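# Pour grains into the empty bowl, return the bowl

## Task

Tip the grains out of the filled bowl into the empty bowl with none spilled, then set the first bowl back down upright on the counter at its original spot and release it so that no hand is touching it.

## Robot and tools

Robot: two arms with five-fingered hands. left_arm carries a left hand and sits on the +y side; right_arm carries a right hand on the -y side. Measured base positions in the scene frame: left_arm (+0.011, +0.282, +0.024) m, quat_wxyz (+1.000, 0, 0, -0.026); right_arm (-0.030, -0.327, +0.009) m, quat_wxyz (+1.000, 0, 0, +0.008). A two-camera stand is fixed to the floor behind the arms. Loose objects may occasionally get a small nudge from outside.

Scene frame: origin at table-top height, halfway between the nominal arm bases; +z up, +x outward over the table, +y toward left_arm. Image left/right does not match arm names.

Hand point axes (right hand): +z runs along straightened fingers toward the tips; +x runs across the palm away from the thumb; +y points out of the palm face (palm surface at y = -0.062 m). For the left hand, mirror this: +x points toward the thumb. A rigid mast near the wrist on the palm side (x +0.05 to +0.10, z -0.16 to -0.11, up to y = +0.06 m; x sign flips on the left hand) can collide with objects. Straight fingertips reach about 0.139 m past knuckles at z = -0.017 m. Fingertips have rubber caps; the rest is hard plastic.

Tool execute_actions. Argument actions: a list of actions run one after another, each lasting 0.5 s. One action is a list of 1 to 15 rows, each row one 1/30 s control step; if fewer than 15 rows, the final row is repeated. Every row is a single list of exactly 48 numbers, each between -1 and 1, covering both arms even if one stays still. Order: left dx, dy, dz, rx, ry, rz; left hand's 16 finger goals; left current_limit; left speed; then the same 24 for the right arm.
- dx..rz are an offset, not a pose: a displacement from that arm's Hand target as it was when the action began, expressed along the Hand target's own axes. All rows of one action are measured from that same starting target (not chained row to row), but each new action or call starts from the updated target, so repeating an offset keeps moving. Scale: 1.0 = 0.6 m for dx, dy, dz and 180 degrees for rotation; rx, ry, rz form one rotation vector.
- Finger numbers are absolute goal angles, linearly mapped between each hinge's two stops. Order: index_mcp, index_abd, index_pip, index_dip, middle_mcp, middle_abd, middle_pip, middle_dip, ring_mcp, ring_abd, ring_pip, ring_dip, thumb_cmc, thumb_axl, thumb_mcp, thumb_ipl. Moving toward -1 curls fingers toward the palm. Straight values: _mcp +0.75, _abd +0.00, _pip +0.58, _dip +0.70, thumb_cmc +0.71 (thumb lying flat beside palm; toward -1 it swings in front of the palm), thumb_axl +0.68, thumb_mcp +0.23, thumb_ipl +0.17. A 0 is a real goal, not 'keep'; to hold a hand unchanged, copy back its hand_goal, hand_current_limit and hand_speed.
- current_limit: motor current cap, -1 = 0 mA up to +1 = 550 mA (floor 11 mA); very low values may not lift a finger. speed: set-point rate = (speed + 1)/2 times 8.5 rad/s. Initial values: +0.4 and -0.6. Settings persist until changed.
Argument cameras (optional): list of names, ["all"], or []. Default: all when actions is empty, none otherwise. Unknown names invalidate the call. Cameras: cam_head_left, cam_head_right, cam_high (896x504 each), cam_left_wrist, cam_right_wrist (672x504, fisheye).

Tool zoom_image: camera (one of the five names) and region [x0, y0, x1, y1] in pixels, top-left origin, no more than 504 wide or tall; only cameras present in the latest returned images work.

Tool finished_scene: scene = integer number of the scene being ended. Irreversible; call only once the bowl is back, level, and released, with grains in the other bowl.

Results: end_effector_position (m) and end_effector_quat_wxyz in the scene frame; Hand target = last commanded pose after clipping, which the next offsets start from; joint velocities (omitted when all are at noise level); joint torques (include gravity, offsets and noise; joints 3 and 4 wrap at ±28 N m); per-motor hand_goal, hand_measured, hand_current_ma, and hand_state (moving, goal, blocked, overload); motor temperatures.

Motion notes: each step, the commanded orientation is limited to 40 degrees from the measured one. The hand often stops a few centimetres from the target, more when loaded; the right elbow droops under weight, so aim higher. Any next action, even all zeros, re-requests the target; if still short, add the remaining distance as an offset. To stop pressing on something, set the target back beyond the hand point. A wrist close to the waist axis can make the whole arm swing.

Gripping: a finger presses only while its goal lies past the object surface; pressure grows with that overshoot up to the cap. Gear friction can keep some grip after lowering goals.

Avoid: motors at 495 mA or more for 5 s shut down for 10 s; motors reaching 100 °C make that arm go limp (MOTOR HOT warns at 85 °C). Holding loads, stretching out, or pushing at unreachable poses heats motors. Do not let the arms touch or a hand grip the other hand's fingers. Do not drop the bowl, release it while moving, slam it down, spill grains, knock anything off or out of the work area, or hit fixed objects hard. Arm stops discard hand commands sent meanwhile.

Each tool is called after ">>>" as name(argument=value, ...), one argument or row to a line, values as JSON.

## Session

>>> execute_actions(
  actions=[],
)

>>> zoom_image(
  camera="cam_head_left",
  region=[280, 200, 500, 350],
)

>>> zoom_image(
  camera="cam_high",
  region=[290, 180, 490, 380],
)

Scene clock: 0.00 s.
left_arm: end_effector_position=(+0.3152, +0.3825, +0.3209) hand_goal=(+0.754, +0.000, +0.576, +0.696, +0.754, +0.000, +0.576, +0.696, +0.754, +0.000, +0.576, +0.696, +0.714, +0.678, +0.226, +0.168) hand_measured=(+0.754, +0.000, +0.576, +0.696, +0.754, +0.000, +0.576, +0.696, +0.754, +0.000, +0.576, +0.696, +0.714, +0.678, +0.226, +0.168) hand_current_ma=(+0, +0, +0, +0, +0, +0, +0, +0, +0, +0, +0, +0, +0, +0, +0, +0) hand_state=(goal, goal, goal, goal, goal, goal, goal, goal, goal, goal, goal, goal, goal, goal, goal, goal) hand_current_limit=0.40 hand_speed=-0.60 end_effector_quat_wxyz=(+0.031, +0.491, +0.869, +0.045) | right_arm: end_effector_position=(+0.3349, -0.2709, +0.2017) hand_goal=(+0.754, +0.000, +0.576, +0.696, +0.754, +0.000, +0.576, +0.696, +0.754, +0.000, +0.576, +0.696, +0.714, +0.678, +0.226, +0.168) hand_measured=(+0.754, +0.000, +0.576, +0.696, +0.754, +0.000, +0.576, +0.696, +0.754, +0.000, +0.576, +0.696, +0.714, +0.678, +0.226, +0.168) hand_current_ma=(+0, +0, +0, +0, +0, +0, +0, +0, +0, +0, +0, +0, +0, +0, +0, +0) hand_state=(goal, goal, goal, goal, goal, goal, goal, goal, goal, goal, goal, goal, goal, goal, goal, goal) hand_current_limit=0.40 hand_speed=-0.60 end_effector_quat_wxyz=(+0.427, +0.833, +0.113, +0.332)
Joint positions: left_arm=[0.18 0.912 1.075 -1.629 -0.036 -0.413] | right_arm=[0.677 1.443 0.784 -0.689 1.132 1.853]
Joint velocities: within noise
Joint torques (N m): no reading
Motor temperatures (°C): left_arm=[27 35 35 28 27 29] | right_arm=[28 29 38 26 28 28]
Heat: left arm: hottest shoulder 35 °C; right arm: hottest elbow 38 °C.
Hand target: left_arm +0.3194, +0.3830, +0.3318; +0.040, +0.490, +0.869, +0.053 | right_arm +0.3399, -0.2668, +0.2064; +0.423, +0.834, +0.108, +0.339

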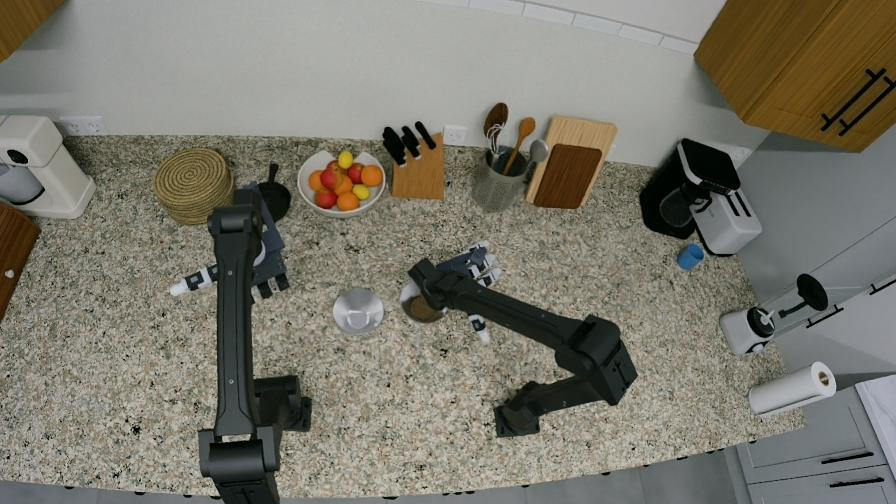

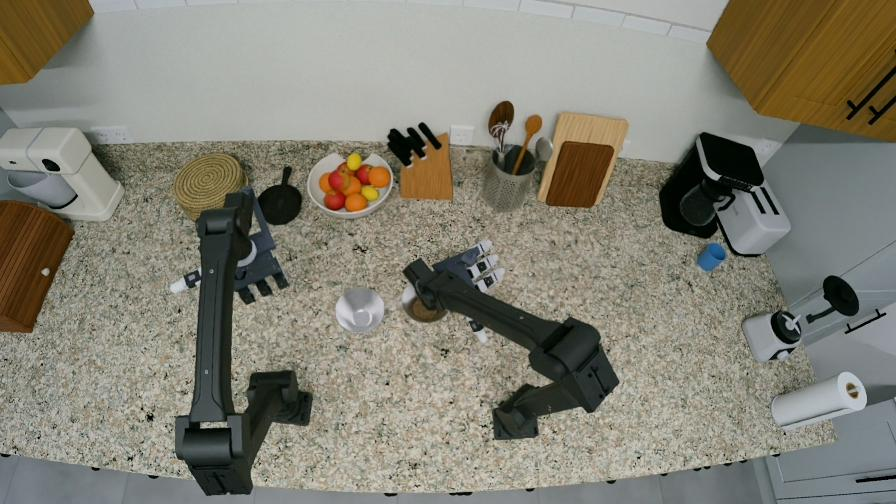

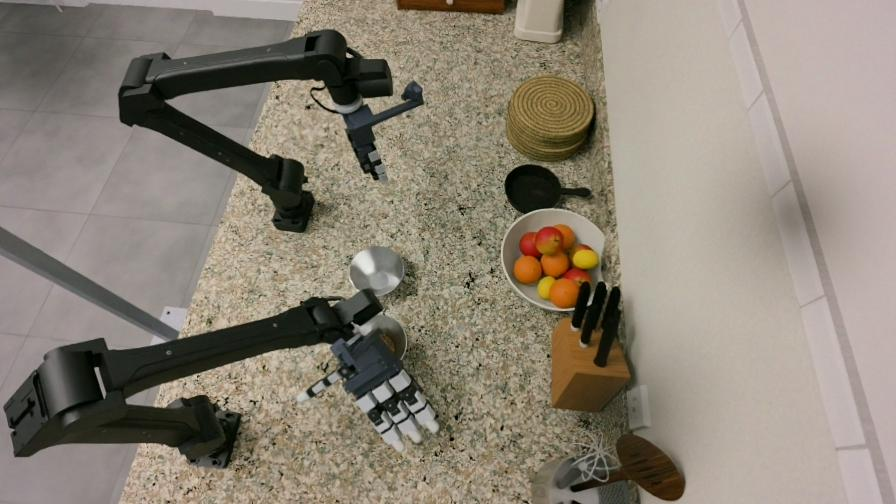

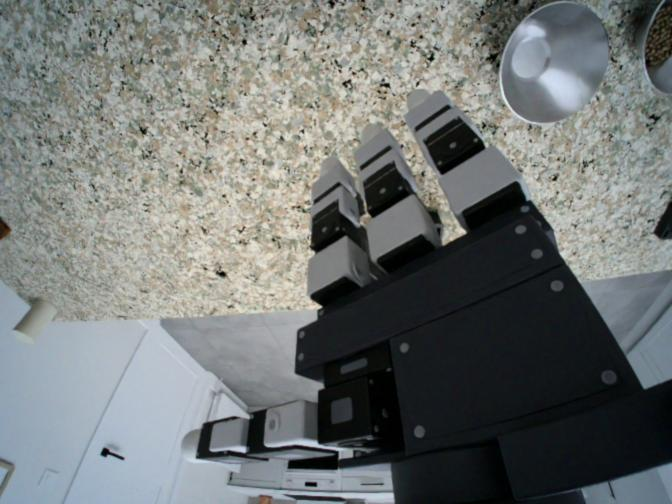

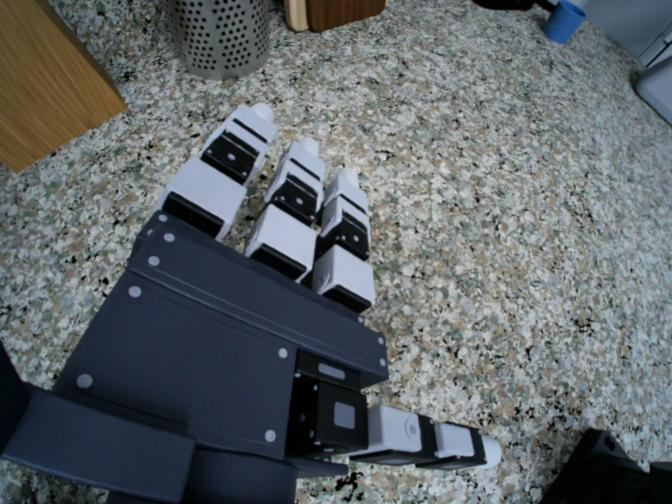

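Scaled by 2.291.

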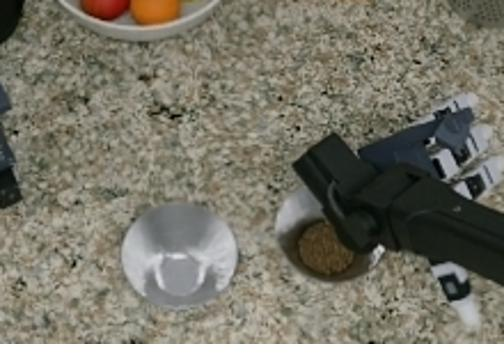

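Scaled by 2.520.

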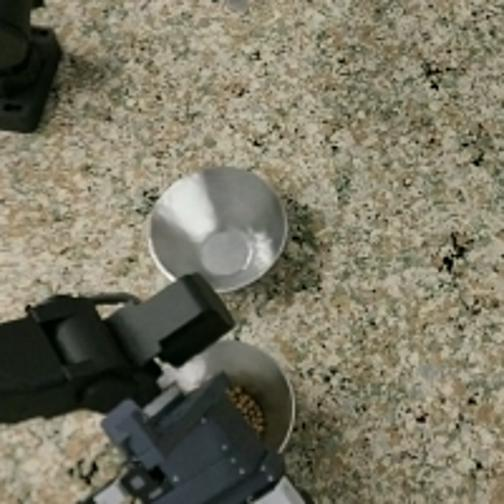

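>>> execute_actions(
  actions=[
    [[0,0,0,0,0,0,0.616,0.1,-0.153,-0.029,0.616,-0.1,-0.153,-0.029,0.616,0,-0.93,-0.174,-0.671,0.678,0.169,-0.535,0.4,-0.3,-0.0565,0.084,0.0523,0,0,0,0.754,0,0.576,0.696,0.754,0,0.576,0.696,0.754,0,0.576,0.696,0.714,0.678,0.226,0.168,0.4,-0.6]],
    [[-0.13,-0.0658,0.0178,-0.0355,-0.0117,0.1231,0.616,0.1,-0.153,-0.029,0.616,-0.1,-0.153,-0.029,0.616,0,-0.93,-0.174,-0.671,0.678,0.169,-0.535,0.4,-0.3,-0.0565,0.084,0.0523,0,0,0,0.754,0,0.576,0.696,0.754,0,0.576,0.696,0.754,0,0.576,0.696,0.714,0.678,0.226,0.168,0.4,-0.6]],
    [[-0.1448,-0.0142,0.0183,-0.0355,-0.0117,0.1231,0.616,0.1,-0.153,-0.029,0.616,-0.1,-0.153,-0.029,0.616,0,-0.93,-0.174,-0.671,0.678,0.169,-0.535,0.4,-0.3,-0.0565,0.084,0.0523,0,0,0,0.754,0,0.576,0.696,0.754,0,0.576,0.696,0.754,0,0.576,0.696,0.714,0.678,0.226,0.168,0.4,-0.6]],
    [[-0.1395,0.0387,0.025,-0.0355,-0.0117,0.1231,0.616,0.1,-0.153,-0.029,0.616,-0.1,-0.153,-0.029,0.616,0,-0.93,-0.174,-0.671,0.678,0.169,-0.535,0.4,-0.3,0,0,0,0,0,0,0.754,0,0.576,0.696,0.754,0,0.576,0.696,0.754,0,0.576,0.696,0.714,0.678,0.226,0.168,0.4,-0.6]],
    [[-0.1143,0.0848,0.0367,-0.0355,-0.0117,0.1231,0.616,0.1,-0.153,-0.029,0.616,-0.1,-0.153,-0.029,0.616,0,-0.93,-0.174,-0.671,0.678,0.169,-0.535,0.4,-0.3,0,0,0,0,0,0,0.754,0,0.576,0.696,0.754,0,0.576,0.696,0.754,0,0.576,0.696,0.714,0.678,0.226,0.168,0.4,-0.6]],
    [[-0.0735,0.1088,0.0513,-0.0355,-0.0117,0.1231,0.616,0.1,-0.153,-0.029,0.616,-0.1,-0.153,-0.029,0.616,0,-0.93,-0.174,-0.671,0.678,0.169,-0.535,0.4,-0.3,0,0,0,0,0,0,0.754,0,0.576,0.696,0.754,0,0.576,0.696,0.754,0,0.576,0.696,0.714,0.678,0.226,0.168,0.4,-0.6]],
  ],
  cameras=["cam_head_left","cam_high","cam_left_wrist"],
)

Scene clock: 42.93 s.
left_arm: end_effector_position=(+0.3417, -0.0345, +0.2297) hand_goal=(+0.616, +0.100, -0.152, -0.028, +0.616, -0.100, -0.152, -0.028, +0.616, +0.000, -0.930, -0.174, -0.670, +0.678, +0.170, -0.534) hand_measured=(+0.622, +0.098, -0.146, -0.024, +0.620, -0.098, -0.146, -0.024, +0.620, +0.000, -0.926, -0.172, -0.672, +0.678, +0.168, -0.532) hand_current_ma=(+17, -5, +21, +10, +17, +4, +22, +10, +16, +0, +15, +8, -4, -2, -7, +5) hand_state=(goal, goal, goal, goal, goal, goal, goal, goal, goal, goal, goal, goal, goal, goal, goal, goal) hand_current_limit=0.40 hand_speed=-0.30 end_effector_quat_wxyz=(+0.140, +0.967, +0.053, +0.205) | right_arm: end_effector_position=(+0.3119, -0.4623, +0.2374) hand_goal=(+0.754, +0.000, +0.576, +0.696, +0.754, +0.000, +0.576, +0.696, +0.754, +0.000, +0.576, +0.696, +0.714, +0.678, +0.226, +0.168) hand_measured=(+0.762, +0.000, +0.576, +0.696, +0.762, +0.000, +0.576, +0.696, +0.764, +0.000, +0.576, +0.696, +0.720, +0.678, +0.226, +0.168) hand_current_ma=(+27, +0, +2, +0, +29, +0, +2, +0, +32, +0, +2, +0, +19, -2, -1, -1) hand_state=(goal, goal, goal, goal, goal, goal, goal, goal, goal, goal, goal, goal, goal, goal, goal, goal) hand_current_limit=0.40 hand_speed=-0.60 end_effector_quat_wxyz=(+0.419, +0.835, +0.111, +0.340)
Joint positions: left_arm=[-0.642 1.082 0.796 -0.788 -0.073 0.785] | right_arm=[0.13 0.973 0.448 -0.114 0.794 1.035]
Joint torques (N m): left_arm=[1.2 -4.42 12.88 1.83 0.06 -0.02] | right_arm=[-2.2 -4.48 9.61 2.28 0.51 -0.31]
Motor temperatures (°C): left_arm=[27 35 41 28 27 29] | right_arm=[28 30 45 26 30 28]
Heat: left arm: hottest elbow 41 °C; right arm: hottest elbow 45 °C.
Hand target: left_arm +0.3562, -0.0460, +0.2585; +0.160, +0.960, +0.049, +0.226 | right_arm +0.3094, -0.4672, +0.2368; +0.423, +0.834, +0.108, +0.339
Off the commanded pose: left_arm 0.034 m, 4 deg | right_arm 0.006 m, 1 deg.
Images, in order (width x height): cam_head_left 896x504, cam_high 896x504, cam_left_wrist 672x504.

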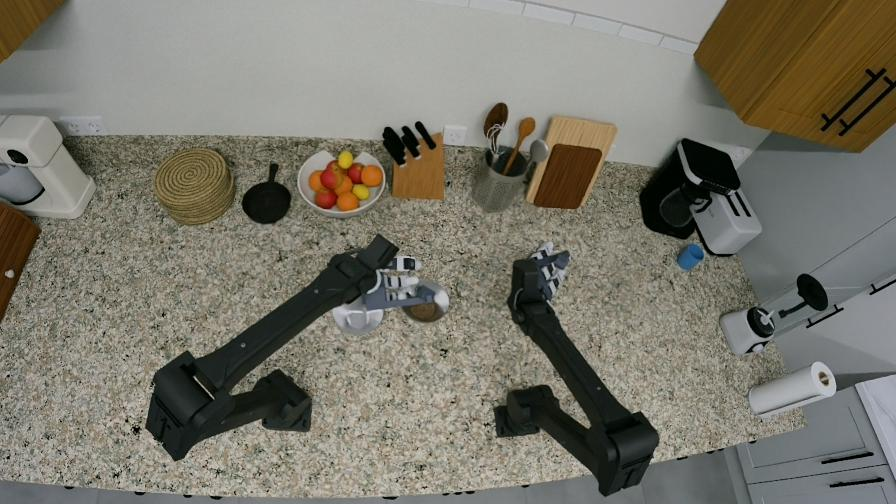

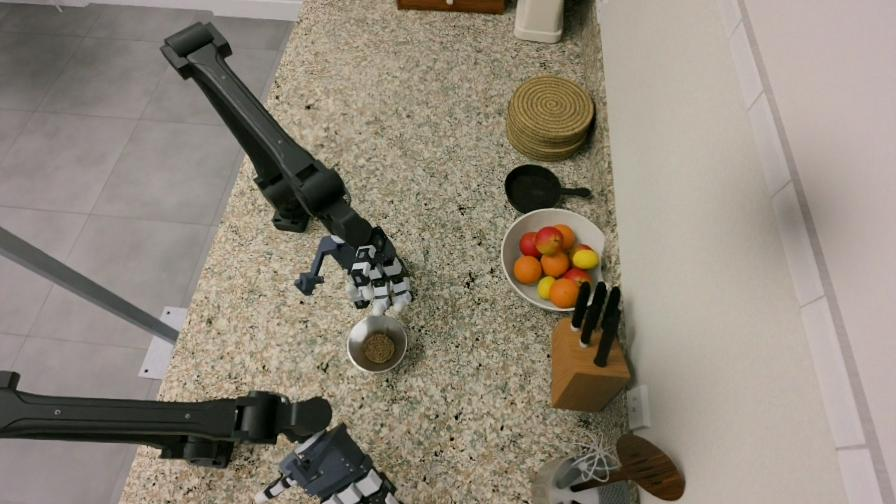

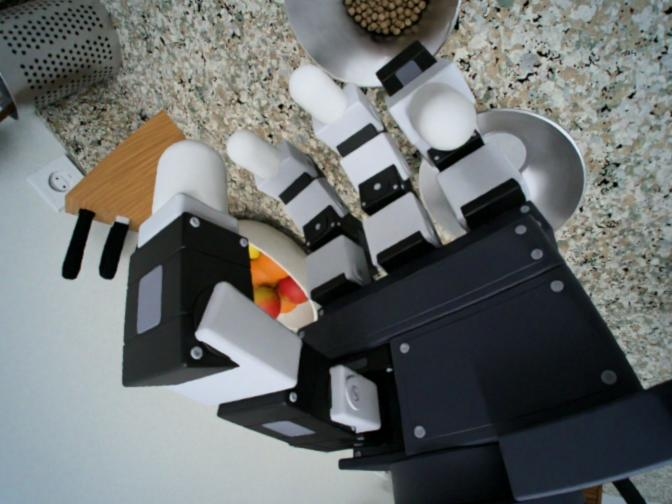

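>>> execute_actions(
  actions=[
    [[0,0,0,0.055,-0.0074,0.109,0.616,0.2,-0.153,-0.029,0.616,-0.2,-0.153,-0.029,0.616,0,-0.93,-0.174,-0.671,0.678,0.169,-0.535,0.4,-0.3,0,0,0,0,0,0,0.754,0,0.576,0.696,0.754,0,0.576,0.696,0.754,0,0.576,0.696,0.714,0.678,0.226,0.168,0.4,-0.6]],
    [[0,0,0,0.055,-0.0074,0.109,0.616,0.2,-0.153,-0.029,0.616,-0.2,-0.153,-0.029,0.616,0,-0.93,-0.174,-0.671,0.678,0.169,-0.535,0.4,-0.3,0,0,0,0,0,0,0.754,0,0.576,0.696,0.754,0,0.576,0.696,0.754,0,0.576,0.696,0.714,0.678,0.226,0.168,0.4,-0.6]],
    [[0,0,0,0.055,-0.0074,0.109,0.616,0.2,-0.153,-0.029,0.616,-0.2,-0.153,-0.029,0.616,0,-0.93,-0.174,-0.671,0.678,0.169,-0.535,0.4,-0.3,0,0,0,0,0,0,0.754,0,0.576,0.696,0.754,0,0.576,0.696,0.754,0,0.576,0.696,0.714,0.678,0.226,0.168,0.4,-0.6]],
    [[0,0,0,0.055,-0.0074,0.109,0.616,0.2,-0.153,-0.029,0.616,-0.2,-0.153,-0.029,0.616,0,-0.93,-0.174,-0.671,0.678,0.169,-0.535,0.4,-0.3,0,0,0,0,0,0,0.754,0,0.576,0.696,0.754,0,0.576,0.696,0.754,0,0.576,0.696,0.714,0.678,0.226,0.168,0.4,-0.6]],
    [[0.0146,0.0625,0.079,0,0,0,0.616,0.2,-0.153,-0.029,0.616,-0.2,-0.153,-0.029,0.616,0,-0.93,-0.174,-0.671,0.678,0.169,-0.535,0.4,-0.3,0,0,0,0,0,0,0.754,0,0.576,0.696,0.754,0,0.576,0.696,0.754,0,0.576,0.696,0.714,0.678,0.226,0.168,0.4,-0.6]],
  ],
  cameras=["cam_head_left","cam_high","cam_left_wrist"],
)

Scene clock: 60.40 s.
left_arm: end_effector_position=(+0.3612, -0.0502, +0.1949) hand_goal=(+0.616, +0.200, -0.152, -0.028, +0.616, -0.200, -0.152, -0.028, +0.616, +0.000, -0.930, -0.174, -0.670, +0.678, +0.170, -0.534) hand_measured=(+0.614, +0.196, -0.148, -0.024, +0.612, -0.198, -0.148, -0.024, +0.614, +0.000, -0.926, -0.172, -0.672, +0.678, +0.168, -0.532) hand_current_ma=(-8, -11, +11, +10, -10, +5, +12, +10, -4, +0, +15, +8, -5, -2, -7, +5) hand_state=(goal, goal, goal, goal, goal, goal, goal, goal, goal, goal, goal, goal, goal, goal, goal, goal) hand_current_limit=0.40 hand_speed=-0.30 end_effector_quat_wxyz=(-0.324, +0.780, -0.497, +0.201) | right_arm: end_effector_position=(+0.3119, -0.4623, +0.2374) hand_goal=(+0.754, +0.000, +0.576, +0.696, +0.754, +0.000, +0.576, +0.696, +0.754, +0.000, +0.576, +0.696, +0.714, +0.678, +0.226, +0.168) hand_measured=(+0.762, +0.000, +0.576, +0.696, +0.762, +0.000, +0.576, +0.696, +0.764, +0.000, +0.576, +0.696, +0.720, +0.678, +0.226, +0.168) hand_current_ma=(+27, +0, +2, +0, +29, +0, +2, +0, +32, +0, +2, +0, +19, -2, -1, -1) hand_state=(goal, goal, goal, goal, goal, goal, goal, goal, goal, goal, goal, goal, goal, goal, goal, goal) hand_current_limit=0.40 hand_speed=-0.60 end_effector_quat_wxyz=(+0.419, +0.835, +0.111, +0.340)
Joint positions: left_arm=[-0.82 1.478 1.245 -1.097 -0.752 1.929] | right_arm=[0.13 0.973 0.448 -0.114 0.794 1.035]
Joint torques (N m): left_arm=[1.08 -10.58 8.76 1.09 -0.65 0.12] | right_arm=[-2.14 -4.31 9.59 2.22 0.5 -0.28]
Heat: left arm: hottest elbow 42 °C; right arm: hottest elbow 46 °C.
Hand target: left_arm +0.3662, -0.0511, +0.1984; -0.323, +0.780, -0.495, +0.206 | right_arm +0.3094, -0.4672, +0.2368; +0.423, +0.834, +0.108, +0.339
Off the commanded pose: left_arm 0.006 m, 1 deg | right_arm 0.006 m, 1 deg.
Images, in order (width x height): cam_head_left 896x504, cam_high 896x504, cam_left_wrist 672x504.

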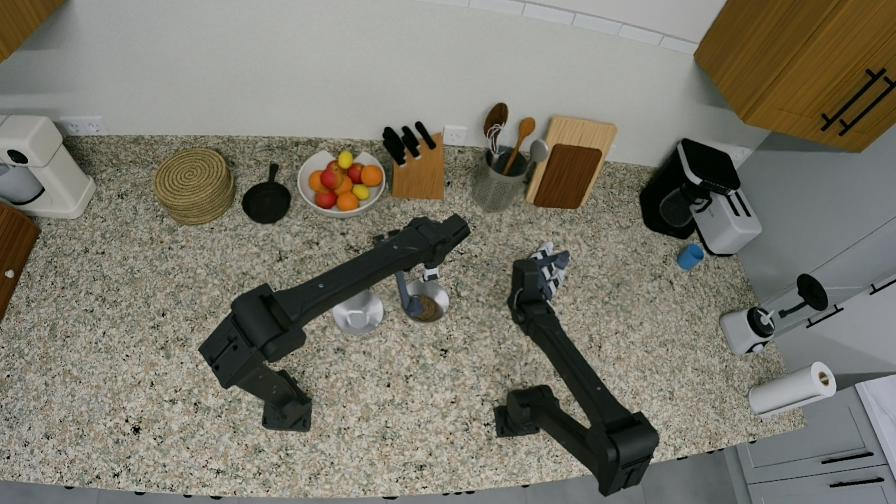

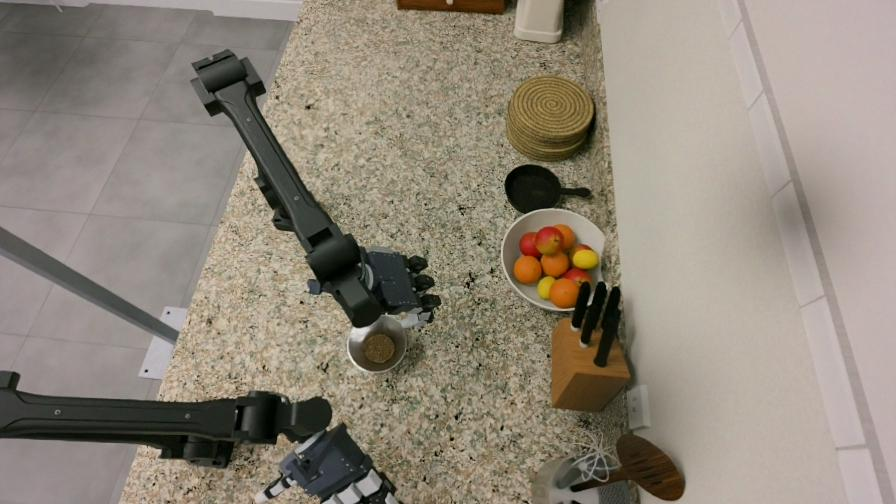

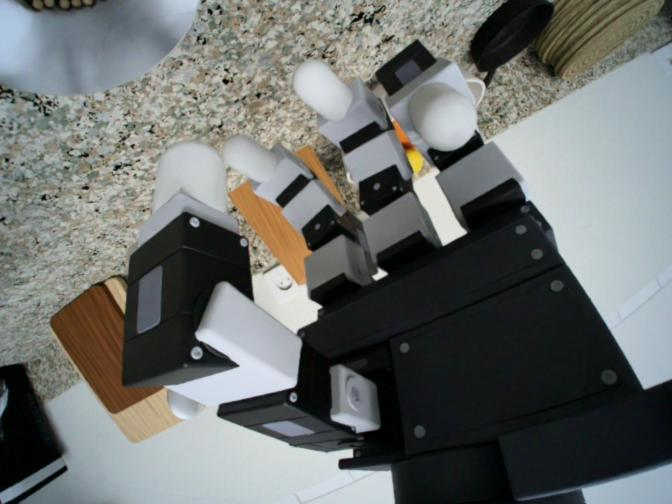

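>>> execute_actions(
  actions=[
    [[0.0047,0.0458,0.0508,0,0,0,0.616,0.2,-0.153,-0.029,0.616,-0.2,-0.153,-0.029,0.616,0,-0.93,-0.174,-0.671,0.678,0.169,-0.535,0.4,-0.3,0,0,0,0,0,0,0.754,0,0.576,0.696,0.754,0,0.576,0.696,0.754,0,0.576,0.696,0.714,0.678,0.226,0.168,0.4,-0.6]],
    [[0.0047,0.0458,0.0508,0,0,0,0.616,0.2,-0.153,-0.029,0.616,-0.2,-0.153,-0.029,0.616,0,-0.93,-0.174,-0.671,0.678,0.169,-0.535,0.4,-0.3,0,0,0,0,0,0,0.754,0,0.576,0.696,0.754,0,0.576,0.696,0.754,0,0.576,0.696,0.714,0.678,0.226,0.168,0.4,-0.6]],
    [[0.0047,0.0458,0.0508,0,0,0,0.616,0.2,-0.153,-0.029,0.616,-0.2,-0.153,-0.029,0.616,0,-0.93,-0.174,-0.671,0.678,0.169,-0.535,0.4,-0.3,0,0,0,0,0,0,0.754,0,0.576,0.696,0.754,0,0.576,0.696,0.754,0,0.576,0.696,0.714,0.678,0.226,0.168,0.4,-0.6]],
  ],
  cameras=["cam_head_left","cam_high","cam_left_wrist"],
)

>>> zoom_image(
  camera="cam_left_wrist",
  region=[0, 0, 472, 354],
)

Scene clock: 69.20 s.
left_arm: end_effector_position=(+0.3696, -0.0564, +0.0742) hand_goal=(+0.616, +0.200, -0.152, -0.028, +0.616, -0.200, -0.152, -0.028, +0.616, +0.000, -0.930, -0.174, -0.670, +0.678, +0.170, -0.534) hand_measured=(+0.614, +0.196, -0.148, -0.024, +0.612, -0.198, -0.148, -0.024, +0.614, +0.000, -0.926, -0.172, -0.672, +0.678, +0.168, -0.532) hand_current_ma=(-9, -11, +10, +10, -10, +5, +12, +10, -4, +0, +15, +8, -4, -2, -7, +5) hand_state=(goal, goal, goal, goal, goal, goal, goal, goal, goal, goal, goal, goal, goal, goal, goal, goal) hand_current_limit=0.40 hand_speed=-0.30 end_effector_quat_wxyz=(-0.323, +0.779, -0.497, +0.203) | right_arm: end_effector_position=(+0.3119, -0.4623, +0.2374) hand_goal=(+0.754, +0.000, +0.576, +0.696, +0.754, +0.000, +0.576, +0.696, +0.754, +0.000, +0.576, +0.696, +0.714, +0.678, +0.226, +0.168) hand_measured=(+0.762, +0.000, +0.576, +0.696, +0.762, +0.000, +0.576, +0.696, +0.764, +0.000, +0.576, +0.696, +0.720, +0.678, +0.226, +0.168) hand_current_ma=(+27, +0, +2, +0, +29, +0, +2, +0, +32, +0, +2, +0, +19, -2, -1, -1) hand_state=(goal, goal, goal, goal, goal, goal, goal, goal, goal, goal, goal, goal, goal, goal, goal, goal) hand_current_limit=0.40 hand_speed=-0.60 end_effector_quat_wxyz=(+0.419, +0.835, +0.111, +0.340)
Joint positions: left_arm=[-0.814 1.623 1.07 -0.765 -0.75 1.941] | right_arm=[0.13 0.973 0.448 -0.114 0.794 1.035]
Joint torques (N m): left_arm=[1.44 -10.11 7.8 1.01 -0.64 0.08] | right_arm=[-2.37 -4.48 9.65 2.19 0.52 -0.31]
Heat: left arm: hottest elbow 42 °C; right arm: hottest elbow 46 °C.
Hand target: left_arm +0.3758, -0.0563, +0.0755; -0.323, +0.780, -0.495, +0.206 | right_arm +0.3094, -0.4672, +0.2368; +0.423, +0.834, +0.108, +0.339
Off the commanded pose: left_arm 0.006 m, 0 deg | right_arm 0.006 m, 1 deg.
Images, in order (width x height): cam_head_left 896x504, cam_high 896x504, cam_left_wrist 672x504.

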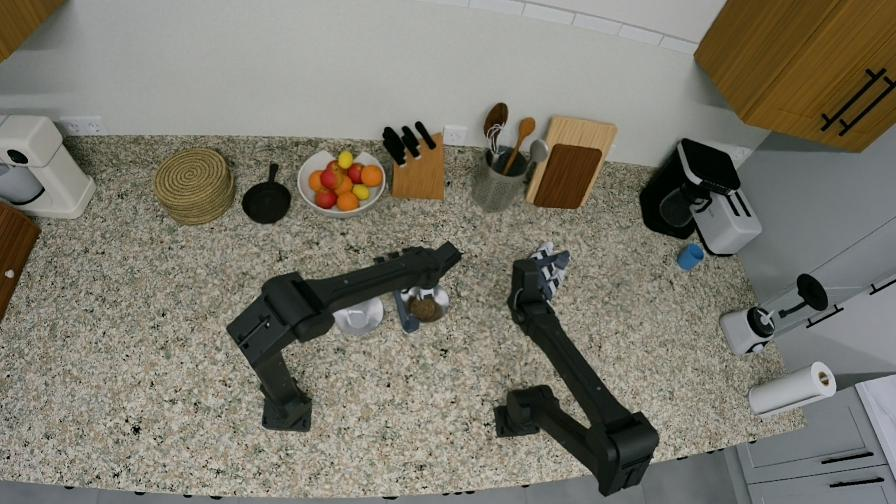

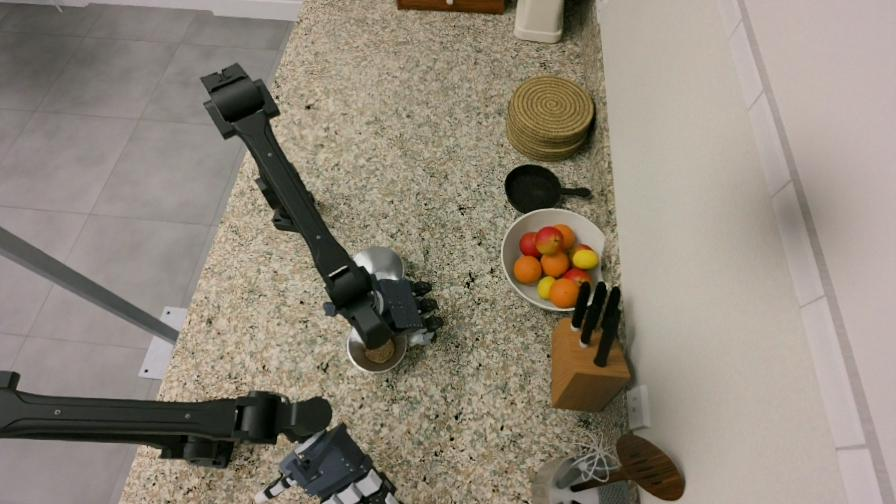

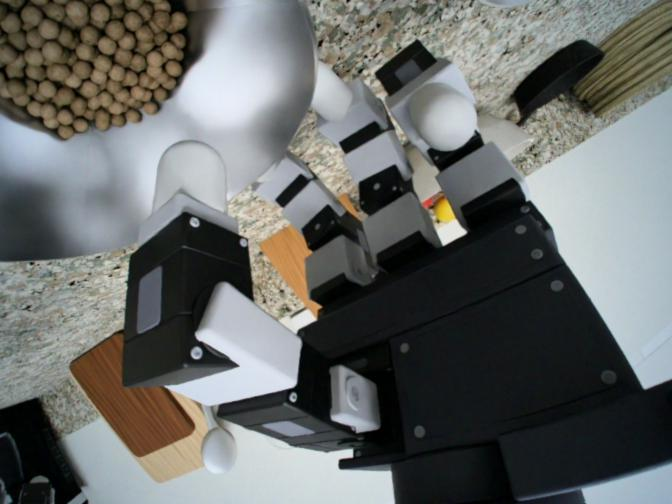

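Scaled by 1.068 from the camera's 672x504 image, which has a finer 960x720 frame.

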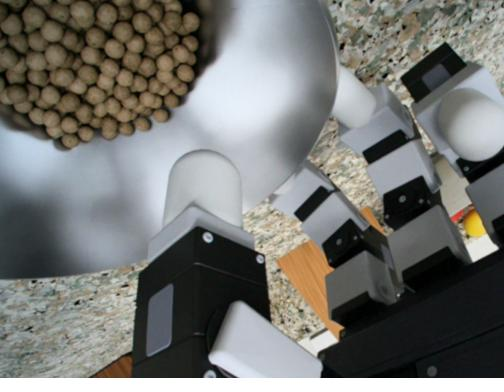

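>>> execute_actions(
  actions=[
    [[-0.008,0.014,0.014,0,0,0,0.616,0.2,-0.153,-0.029,0.616,-0.2,-0.153,-0.029,0.616,0,-0.93,-0.174,-0.671,0.678,0.169,-0.535,0.4,-0.3,0,0,0,0,0,0,0.754,0,0.576,0.696,0.754,0,0.576,0.696,0.754,0,0.576,0.696,0.714,0.678,0.226,0.168,0.4,-0.6]],
    [[0,0,0,0,0,0,0.274,0.2,-0.08,0.3,0.274,-0.2,-0.08,0.3,0.616,0,-0.93,-0.174,-0.671,0.678,0.1,-0.45,-0.1,-0.6,0,0,0,0,0,0,0.754,0,0.576,0.696,0.754,0,0.576,0.696,0.754,0,0.576,0.696,0.714,0.678,0.226,0.168,0.4,-0.6]],
    [[0,0,0,0,0,0,-0.068,0.2,0.022,0.623,-0.068,-0.2,0.022,0.623,0.616,0,-0.93,-0.174,-0.671,0.678,-0.056,-0.21,-0.1,-0.6,0,0,0,0,0,0,0.754,0,0.576,0.696,0.754,0,0.576,0.696,0.754,0,0.576,0.696,0.714,0.678,0.226,0.168,0.4,-0.6]],
    [[0,0,0,0,0,0,-0.205,0.2,0.022,0.623,-0.205,-0.2,0.022,0.623,0.616,0,-0.93,-0.174,-0.671,0.678,-0.112,-0.24,-0.1,-0.6,0,0,0,0,0,0,0.754,0,0.576,0.696,0.754,0,0.576,0.696,0.754,0,0.576,0.696,0.714,0.678,0.226,0.168,0.4,-0.6]],
  ],
  cameras=["cam_head_left","cam_high","cam_left_wrist"],
)

>>> zoom_image(
  camera="cam_left_wrist",
  region=[0, 0, 472, 354],
)

Scene clock: 90.33 s.
left_arm: end_effector_position=(+0.3703, -0.0529, +0.0667) hand_goal=(-0.204, +0.200, +0.022, +0.624, -0.204, -0.200, +0.022, +0.624, +0.616, +0.000, -0.930, -0.174, -0.670, +0.678, -0.112, -0.240) hand_measured=(-0.070, +0.198, +0.042, +0.632, -0.130, -0.198, +0.034, +0.628, +0.614, +0.000, -0.926, -0.172, -0.668, +0.678, -0.080, -0.224) hand_current_ma=(+247, -5, +70, +27, +247, +5, +42, +10, -5, +0, +15, +8, +4, +1, +167, +75) hand_state=(blocked, goal, goal, goal, blocked, goal, goal, goal, goal, goal, goal, goal, goal, goal, blocked, goal) hand_current_limit=-0.10 hand_speed=-0.60 end_effector_quat_wxyz=(-0.322, +0.780, -0.495, +0.207) | right_arm: end_effector_position=(+0.3119, -0.4623, +0.2374) hand_goal=(+0.754, +0.000, +0.576, +0.696, +0.754, +0.000, +0.576, +0.696, +0.754, +0.000, +0.576, +0.696, +0.714, +0.678, +0.226, +0.168) hand_measured=(+0.762, +0.000, +0.576, +0.696, +0.762, +0.000, +0.576, +0.696, +0.764, +0.000, +0.576, +0.696, +0.720, +0.678, +0.226, +0.168) hand_current_ma=(+27, +0, +2, +0, +29, +0, +2, +0, +32, +0, +2, +0, +19, -2, -1, -1) hand_state=(goal, goal, goal, goal, goal, goal, goal, goal, goal, goal, goal, goal, goal, goal, goal, goal) hand_current_limit=0.40 hand_speed=-0.60 end_effector_quat_wxyz=(+0.419, +0.835, +0.111, +0.340)
Joint positions: left_arm=[-0.808 1.623 1.045 -0.725 -0.749 1.947] | right_arm=[0.13 0.973 0.448 -0.114 0.794 1.035]
Joint torques (N m): left_arm=[0.97 -9.99 7.39 0.99 -0.55 0.07] | right_arm=[-1.96 -4.13 9.73 2.19 0.49 -0.29]
Heat: left arm: hottest elbow 42 °C; right arm: hottest elbow 47 °C.
Hand target: left_arm +0.3737, -0.0520, +0.0637; -0.323, +0.780, -0.495, +0.206 | right_arm +0.3094, -0.4672, +0.2368; +0.423, +0.834, +0.108, +0.339
Off the commanded pose: left_arm 0.005 m, 0 deg | right_arm 0.006 m, 1 deg.
Images, in order (width x height): cam_head_left 896x504, cam_high 896x504, cam_left_wrist 672x504.

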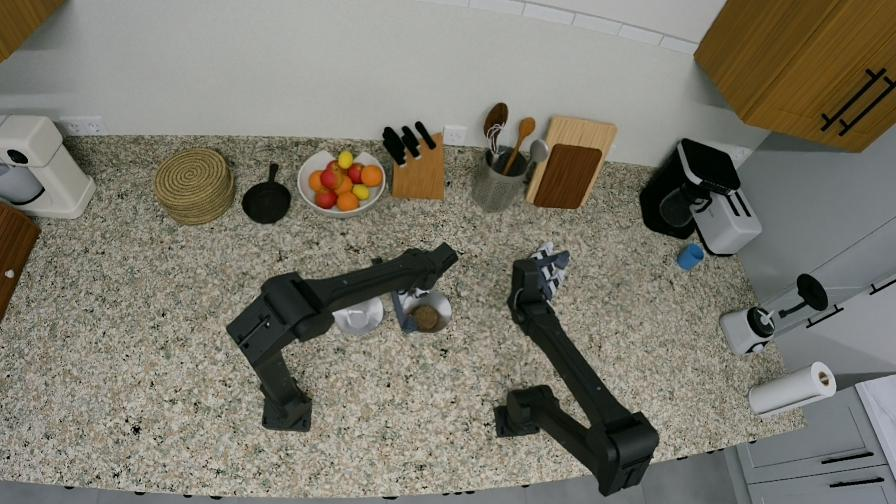

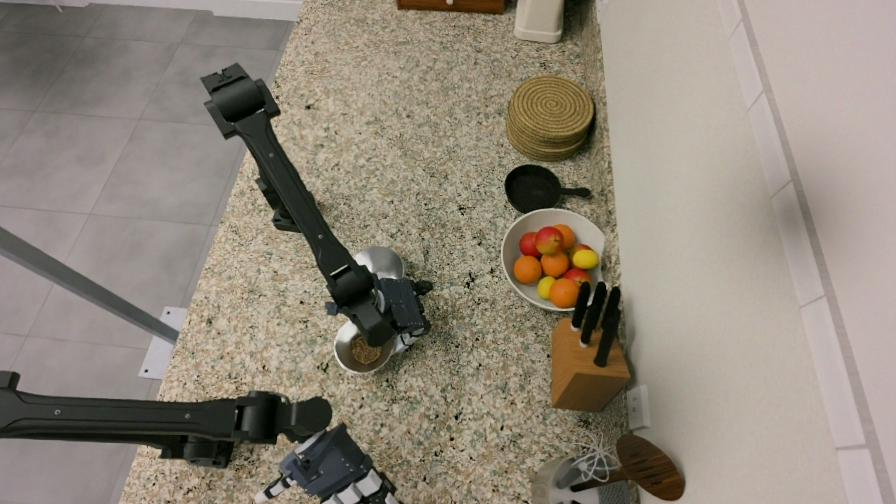

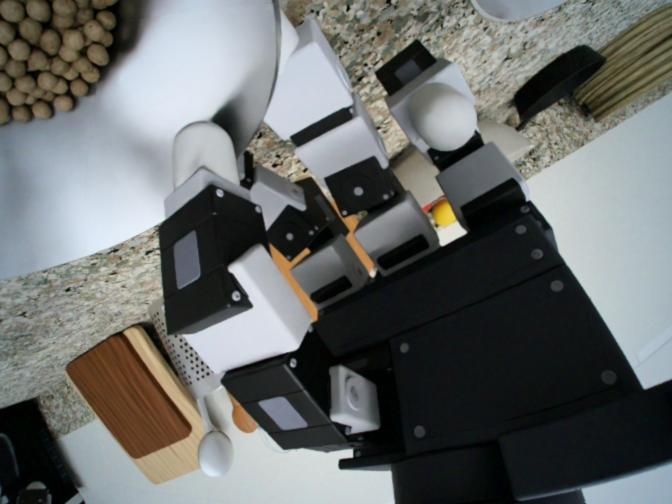

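Scaled by 1.068 from the camera's 672x504 image, which has a finer 960x720 frame.

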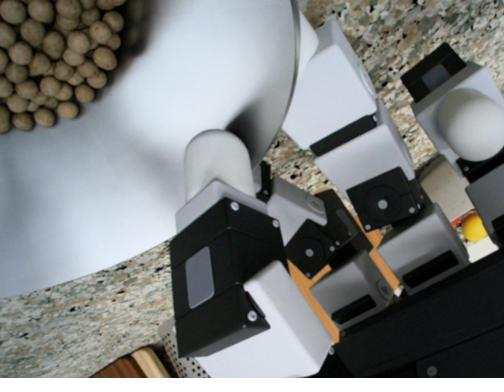

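>>> execute_actions(
  actions=[
    [[0,0,0,0,0,0,-0.16,0.2,0.0,0.61,-0.22,-0.2,0.0,0.61,0.616,0,-0.93,-0.174,-0.671,0.678,-0.17,-0.29,0.7,-0.6,0,0,0,0,0,0,0.754,0,0.576,0.696,0.754,0,0.576,0.696,0.754,0,0.576,0.696,0.714,0.678,0.226,0.168,0.4,-0.6]],
  ],
)

>>> zoom_image(
  camera="cam_head_left",
  region=[320, 240, 480, 360],
)

>>> zoom_image(
  camera="cam_high",
  region=[290, 220, 450, 380],
)

Scene clock: 105.03 s.
left_arm: end_effector_position=(+0.3703, -0.0529, +0.0666) hand_goal=(-0.160, +0.200, +0.000, +0.610, -0.220, -0.200, +0.000, +0.610, +0.616, +0.000, -0.930, -0.174, -0.670, +0.678, -0.170, -0.290) hand_measured=(-0.074, +0.198, +0.042, +0.632, -0.134, -0.198, +0.034, +0.628, +0.614, +0.000, -0.926, -0.172, -0.668, +0.678, -0.080, -0.230) hand_current_ma=(+398, -5, +163, +82, +392, +5, +132, +62, -5, +0, +15, +8, +4, +1, +468, +346) hand_state=(blocked, goal, blocked, blocked, blocked, goal, blocked, goal, goal, goal, goal, goal, goal, goal, blocked, blocked) hand_current_limit=0.70 hand_speed=-0.60 end_effector_quat_wxyz=(-0.322, +0.780, -0.495, +0.207) | right_arm: end_effector_position=(+0.3119, -0.4623, +0.2374) hand_goal=(+0.754, +0.000, +0.576, +0.696, +0.754, +0.000, +0.576, +0.696, +0.754, +0.000, +0.576, +0.696, +0.714, +0.678, +0.226, +0.168) hand_measured=(+0.762, +0.000, +0.576, +0.696, +0.762, +0.000, +0.576, +0.696, +0.764, +0.000, +0.576, +0.696, +0.720, +0.678, +0.226, +0.168) hand_current_ma=(+27, +0, +2, +0, +29, +0, +2, +0, +32, +0, +2, +0, +19, -2, -1, -1) hand_state=(goal, goal, goal, goal, goal, goal, goal, goal, goal, goal, goal, goal, goal, goal, goal, goal) hand_current_limit=0.40 hand_speed=-0.60 end_effector_quat_wxyz=(+0.419, +0.835, +0.111, +0.340)
Joint positions: left_arm=[-0.808 1.623 1.045 -0.725 -0.749 1.947] | right_arm=[0.13 0.973 0.448 -0.114 0.794 1.035]
Joint torques (N m): left_arm=[0.97 -10.17 7.47 0.98 -0.54 0.07] | right_arm=[-2.49 -4.19 9.62 2.28 0.49 -0.32]
Heat: left arm: hottest elbow 42 °C; right arm: hottest elbow 47 °C.
Hand target: left_arm +0.3737, -0.0520, +0.0637; -0.323, +0.780, -0.495, +0.206 | right_arm +0.3094, -0.4672, +0.2368; +0.423, +0.834, +0.108, +0.339
Off the commanded pose: left_arm 0.005 m, 0 deg | right_arm 0.006 m, 1 deg.

Scaled by 3.150.
This view is cut from an older image: the scene may have changed since it was taken.

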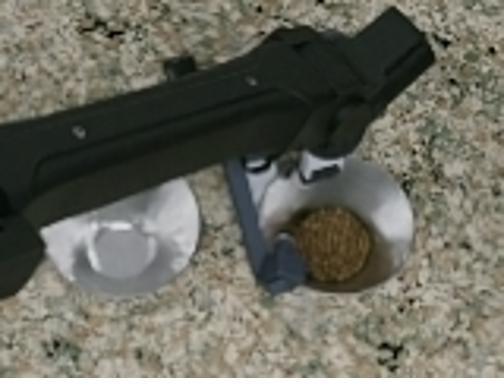

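Scaled by 3.150.
This view is cut from an older image: the scene may have changed since it was taken.

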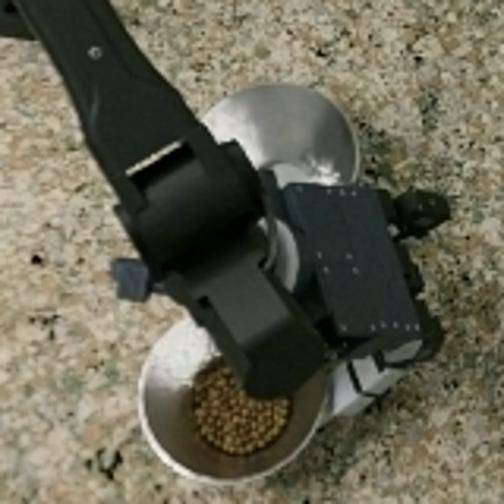

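>>> execute_actions(
  actions=[
    [[0.006,-0.016,-0.013,0,0,0,-0.16,0.2,0.0,0.61,-0.22,-0.2,0.0,0.61,0.616,0,-0.93,-0.174,-0.671,0.678,-0.17,-0.29,0.7,-0.6,0,0,0,0,0,0,0.754,0,0.576,0.696,0.754,0,0.576,0.696,0.754,0,0.576,0.696,0.714,0.678,0.226,0.168,0.4,-0.6],[0.0125,-0.032,-0.027,0,0,0,-0.16,0.2,0.0,0.61,-0.22,-0.2,0.0,0.61,0.616,0,-0.93,-0.174,-0.671,0.678,-0.17,-0.29,0.7,-0.6,0,0,0,0,0,0,0.754,0,0.576,0.696,0.754,0,0.576,0.696,0.754,0,0.576,0.696,0.714,0.678,0.226,0.168,0.4,-0.6]],
    [[0.0125,-0.032,-0.027,0,0,0,-0.16,0.2,0.0,0.61,-0.22,-0.2,0.0,0.61,0.616,0,-0.93,-0.174,-0.671,0.678,-0.17,-0.29,0.7,-0.6,0,0,0,0,0,0,0.754,0,0.576,0.696,0.754,0,0.576,0.696,0.754,0,0.576,0.696,0.714,0.678,0.226,0.168,0.4,-0.6]],
    [[0,-0.03,-0.03,0,0,0,-0.16,0.2,0.0,0.61,-0.22,-0.2,0.0,0.61,0.616,0,-0.93,-0.174,-0.671,0.678,-0.17,-0.29,0.7,-0.6,0,0,0,0,0,0,0.754,0,0.576,0.696,0.754,0,0.576,0.696,0.754,0,0.576,0.696,0.714,0.678,0.226,0.168,0.4,-0.6]],
  ],
  cameras=["cam_head_left","cam_high","cam_left_wrist"],
)

Scene clock: 121.93 s.
left_arm: end_effector_position=(+0.3685, -0.0508, +0.1121) hand_goal=(-0.160, +0.200, +0.000, +0.610, -0.220, -0.200, +0.000, +0.610, +0.616, +0.000, -0.930, -0.174, -0.670, +0.678, -0.170, -0.290) hand_measured=(-0.080, +0.200, +0.048, +0.634, -0.134, -0.198, +0.040, +0.628, +0.614, +0.000, -0.926, -0.172, -0.666, +0.680, -0.080, -0.230) hand_current_ma=(+364, -1, +193, +87, +392, +5, +155, +63, -5, +0, +15, +8, +11, +4, +468, +346) hand_state=(blocked, goal, blocked, blocked, blocked, goal, blocked, goal, goal, goal, goal, goal, goal, goal, blocked, blocked) hand_current_limit=0.70 hand_speed=-0.60 end_effector_quat_wxyz=(-0.330, +0.776, -0.506, +0.183) | right_arm: end_effector_position=(+0.3119, -0.4623, +0.2374) hand_goal=(+0.754, +0.000, +0.576, +0.696, +0.754, +0.000, +0.576, +0.696, +0.754, +0.000, +0.576, +0.696, +0.714, +0.678, +0.226, +0.168) hand_measured=(+0.762, +0.000, +0.576, +0.696, +0.762, +0.000, +0.576, +0.696, +0.764, +0.000, +0.576, +0.696, +0.720, +0.678, +0.226, +0.168) hand_current_ma=(+27, +0, +2, +0, +29, +0, +2, +0, +32, +0, +2, +0, +19, -2, -1, -1) hand_state=(goal, goal, goal, goal, goal, goal, goal, goal, goal, goal, goal, goal, goal, goal, goal, goal) hand_current_limit=0.40 hand_speed=-0.60 end_effector_quat_wxyz=(+0.419, +0.835, +0.111, +0.340)
Joint positions: left_arm=[-0.808 1.586 1.144 -0.915 -0.749 1.952] | right_arm=[0.13 0.973 0.448 -0.114 0.794 1.035]
Joint torques (N m): left_arm=[0.97 -11.69 11.79 0.23 -0.57 0.04] | right_arm=[-2.67 -3.96 9.77 2.26 0.51 -0.28]
Heat: left arm: hottest elbow 42 °C; right arm: hottest elbow 47 °C.
Hand target: left_arm +0.3839, -0.0637, +0.1392; -0.323, +0.780, -0.495, +0.206 | right_arm +0.3094, -0.4672, +0.2368; +0.423, +0.834, +0.108, +0.339
Off the commanded pose: left_arm 0.034 m, 3 deg | right_arm 0.006 m, 1 deg.
Images, in order (width x height): cam_head_left 896x504, cam_high 896x504, cam_left_wrist 672x504.

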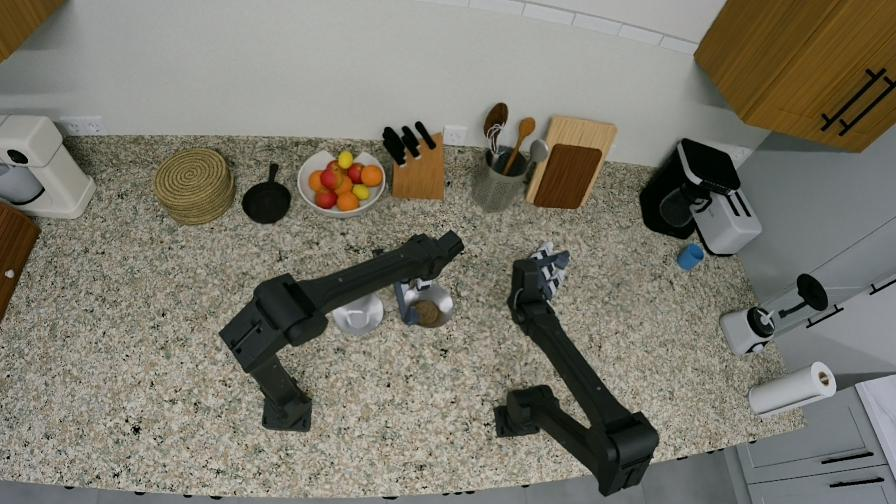

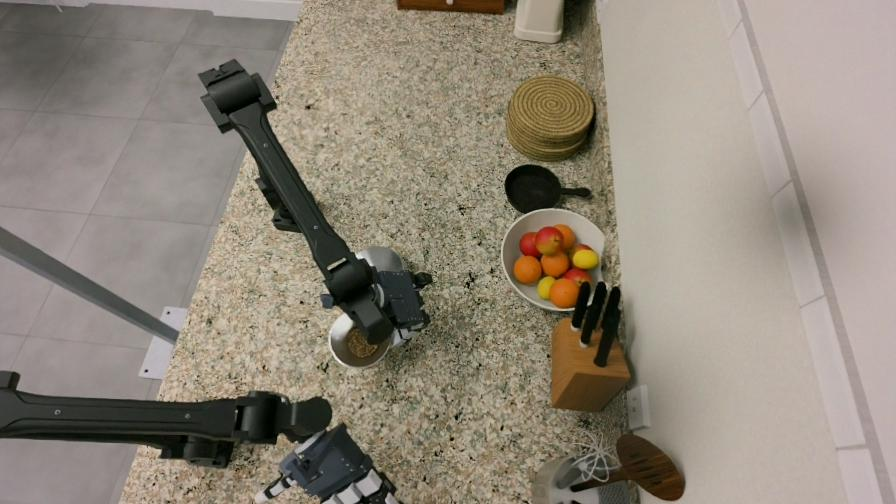

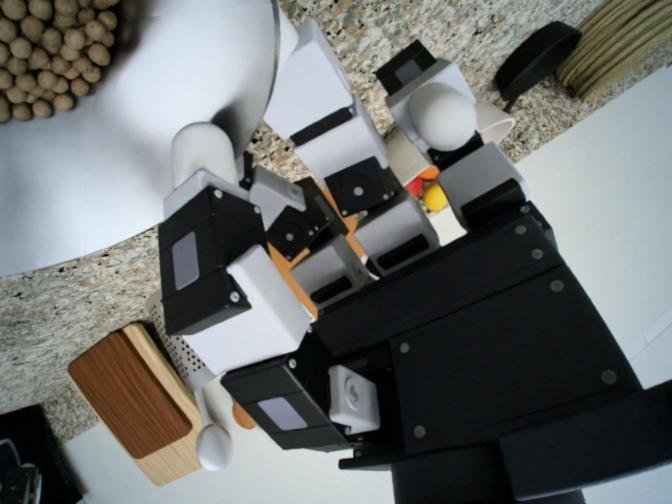

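>>> execute_actions(
  actions=[
    [[0,-0.03,-0.03,0,0,0,-0.16,0.2,0,0.61,-0.22,-0.2,0,0.61,0.616,0,-0.93,-0.174,-0.671,0.678,-0.17,-0.29,0.7,-0.6,0,0,0,0,0,0,0.754,0,0.576,0.696,0.754,0,0.576,0.696,0.754,0,0.576,0.696,0.714,0.678,0.226,0.168,0.4,-0.6]],
    [[0,-0.029,-0.029,0,0,0,-0.16,0.2,0,0.61,-0.22,-0.2,0,0.61,0.616,0,-0.93,-0.174,-0.671,0.678,-0.17,-0.29,0.7,-0.6,0,0,0,0,0,0,0.754,0,0.576,0.696,0.754,0,0.576,0.696,0.754,0,0.576,0.696,0.714,0.678,0.226,0.168,0.4,-0.6]],
  ],
  cameras=["cam_head_left","cam_high"],
)

Scene clock: 148.73 s.
left_arm: end_effector_position=(+0.3694, -0.0517, +0.1588) hand_goal=(-0.160, +0.200, +0.000, +0.610, -0.220, -0.200, +0.000, +0.610, +0.616, +0.000, -0.930, -0.174, -0.670, +0.678, -0.170, -0.290) hand_measured=(-0.080, +0.200, +0.048, +0.634, -0.134, -0.198, +0.040, +0.628, +0.614, +0.000, -0.926, -0.172, -0.666, +0.680, -0.080, -0.230) hand_current_ma=(+364, -1, +196, +88, +392, +7, +157, +63, -5, +0, +15, +8, +12, +5, +468, +346) hand_state=(blocked, goal, blocked, blocked, blocked, goal, blocked, goal, goal, goal, goal, goal, goal, goal, blocked, blocked) hand_current_limit=0.70 hand_speed=-0.60 end_effector_quat_wxyz=(-0.331, +0.775, -0.508, +0.180) | right_arm: end_effector_position=(+0.3119, -0.4623, +0.2374) hand_goal=(+0.754, +0.000, +0.576, +0.696, +0.754, +0.000, +0.576, +0.696, +0.754, +0.000, +0.576, +0.696, +0.714, +0.678, +0.226, +0.168) hand_measured=(+0.762, +0.000, +0.576, +0.696, +0.762, +0.000, +0.576, +0.696, +0.764, +0.000, +0.576, +0.696, +0.720, +0.678, +0.226, +0.168) hand_current_ma=(+27, +0, +2, +0, +29, +0, +2, +0, +32, +0, +2, +0, +19, -2, -1, -1) hand_state=(goal, goal, goal, goal, goal, goal, goal, goal, goal, goal, goal, goal, goal, goal, goal, goal) hand_current_limit=0.40 hand_speed=-0.60 end_effector_quat_wxyz=(+0.419, +0.835, +0.111, +0.340)
Joint positions: left_arm=[-0.808 1.547 1.229 -1.046 -0.749 1.953] | right_arm=[0.13 0.973 0.448 -0.114 0.794 1.035]
Joint torques (N m): left_arm=[1.03 -11.81 12.48 0.13 -0.58 0.02] | right_arm=[-2.2 -4.31 9.48 2.32 0.52 -0.31]
Heat: left arm: hottest elbow 43 °C; right arm: hottest elbow 47 °C.
Hand target: left_arm +0.3837, -0.0635, +0.1892; -0.323, +0.780, -0.495, +0.206 | right_arm +0.3094, -0.4672, +0.2368; +0.423, +0.834, +0.108, +0.339
Off the commanded pose: left_arm 0.036 m, 4 deg | right_arm 0.006 m, 1 deg.
Images, in order (width x height): cam_head_left 896x504, cam_high 896x504.

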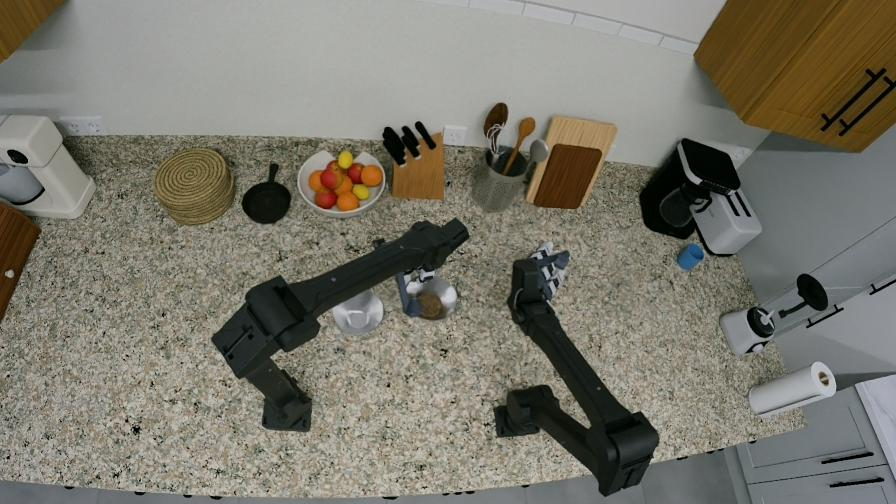

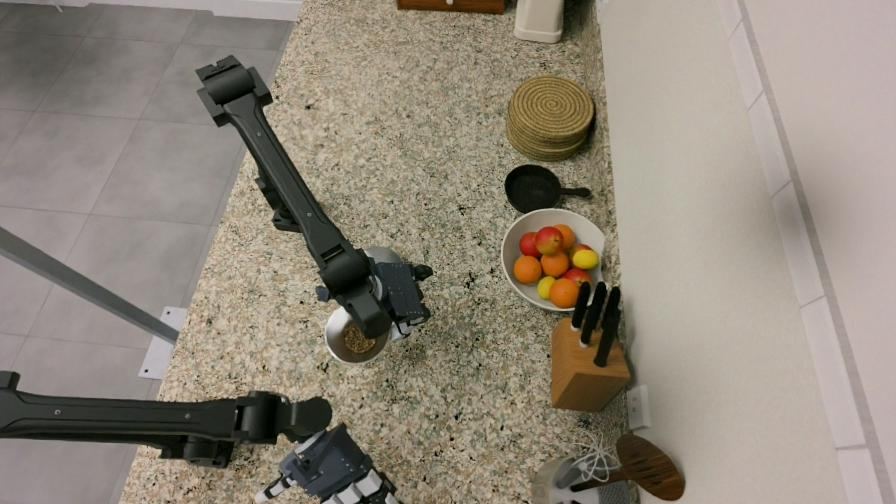

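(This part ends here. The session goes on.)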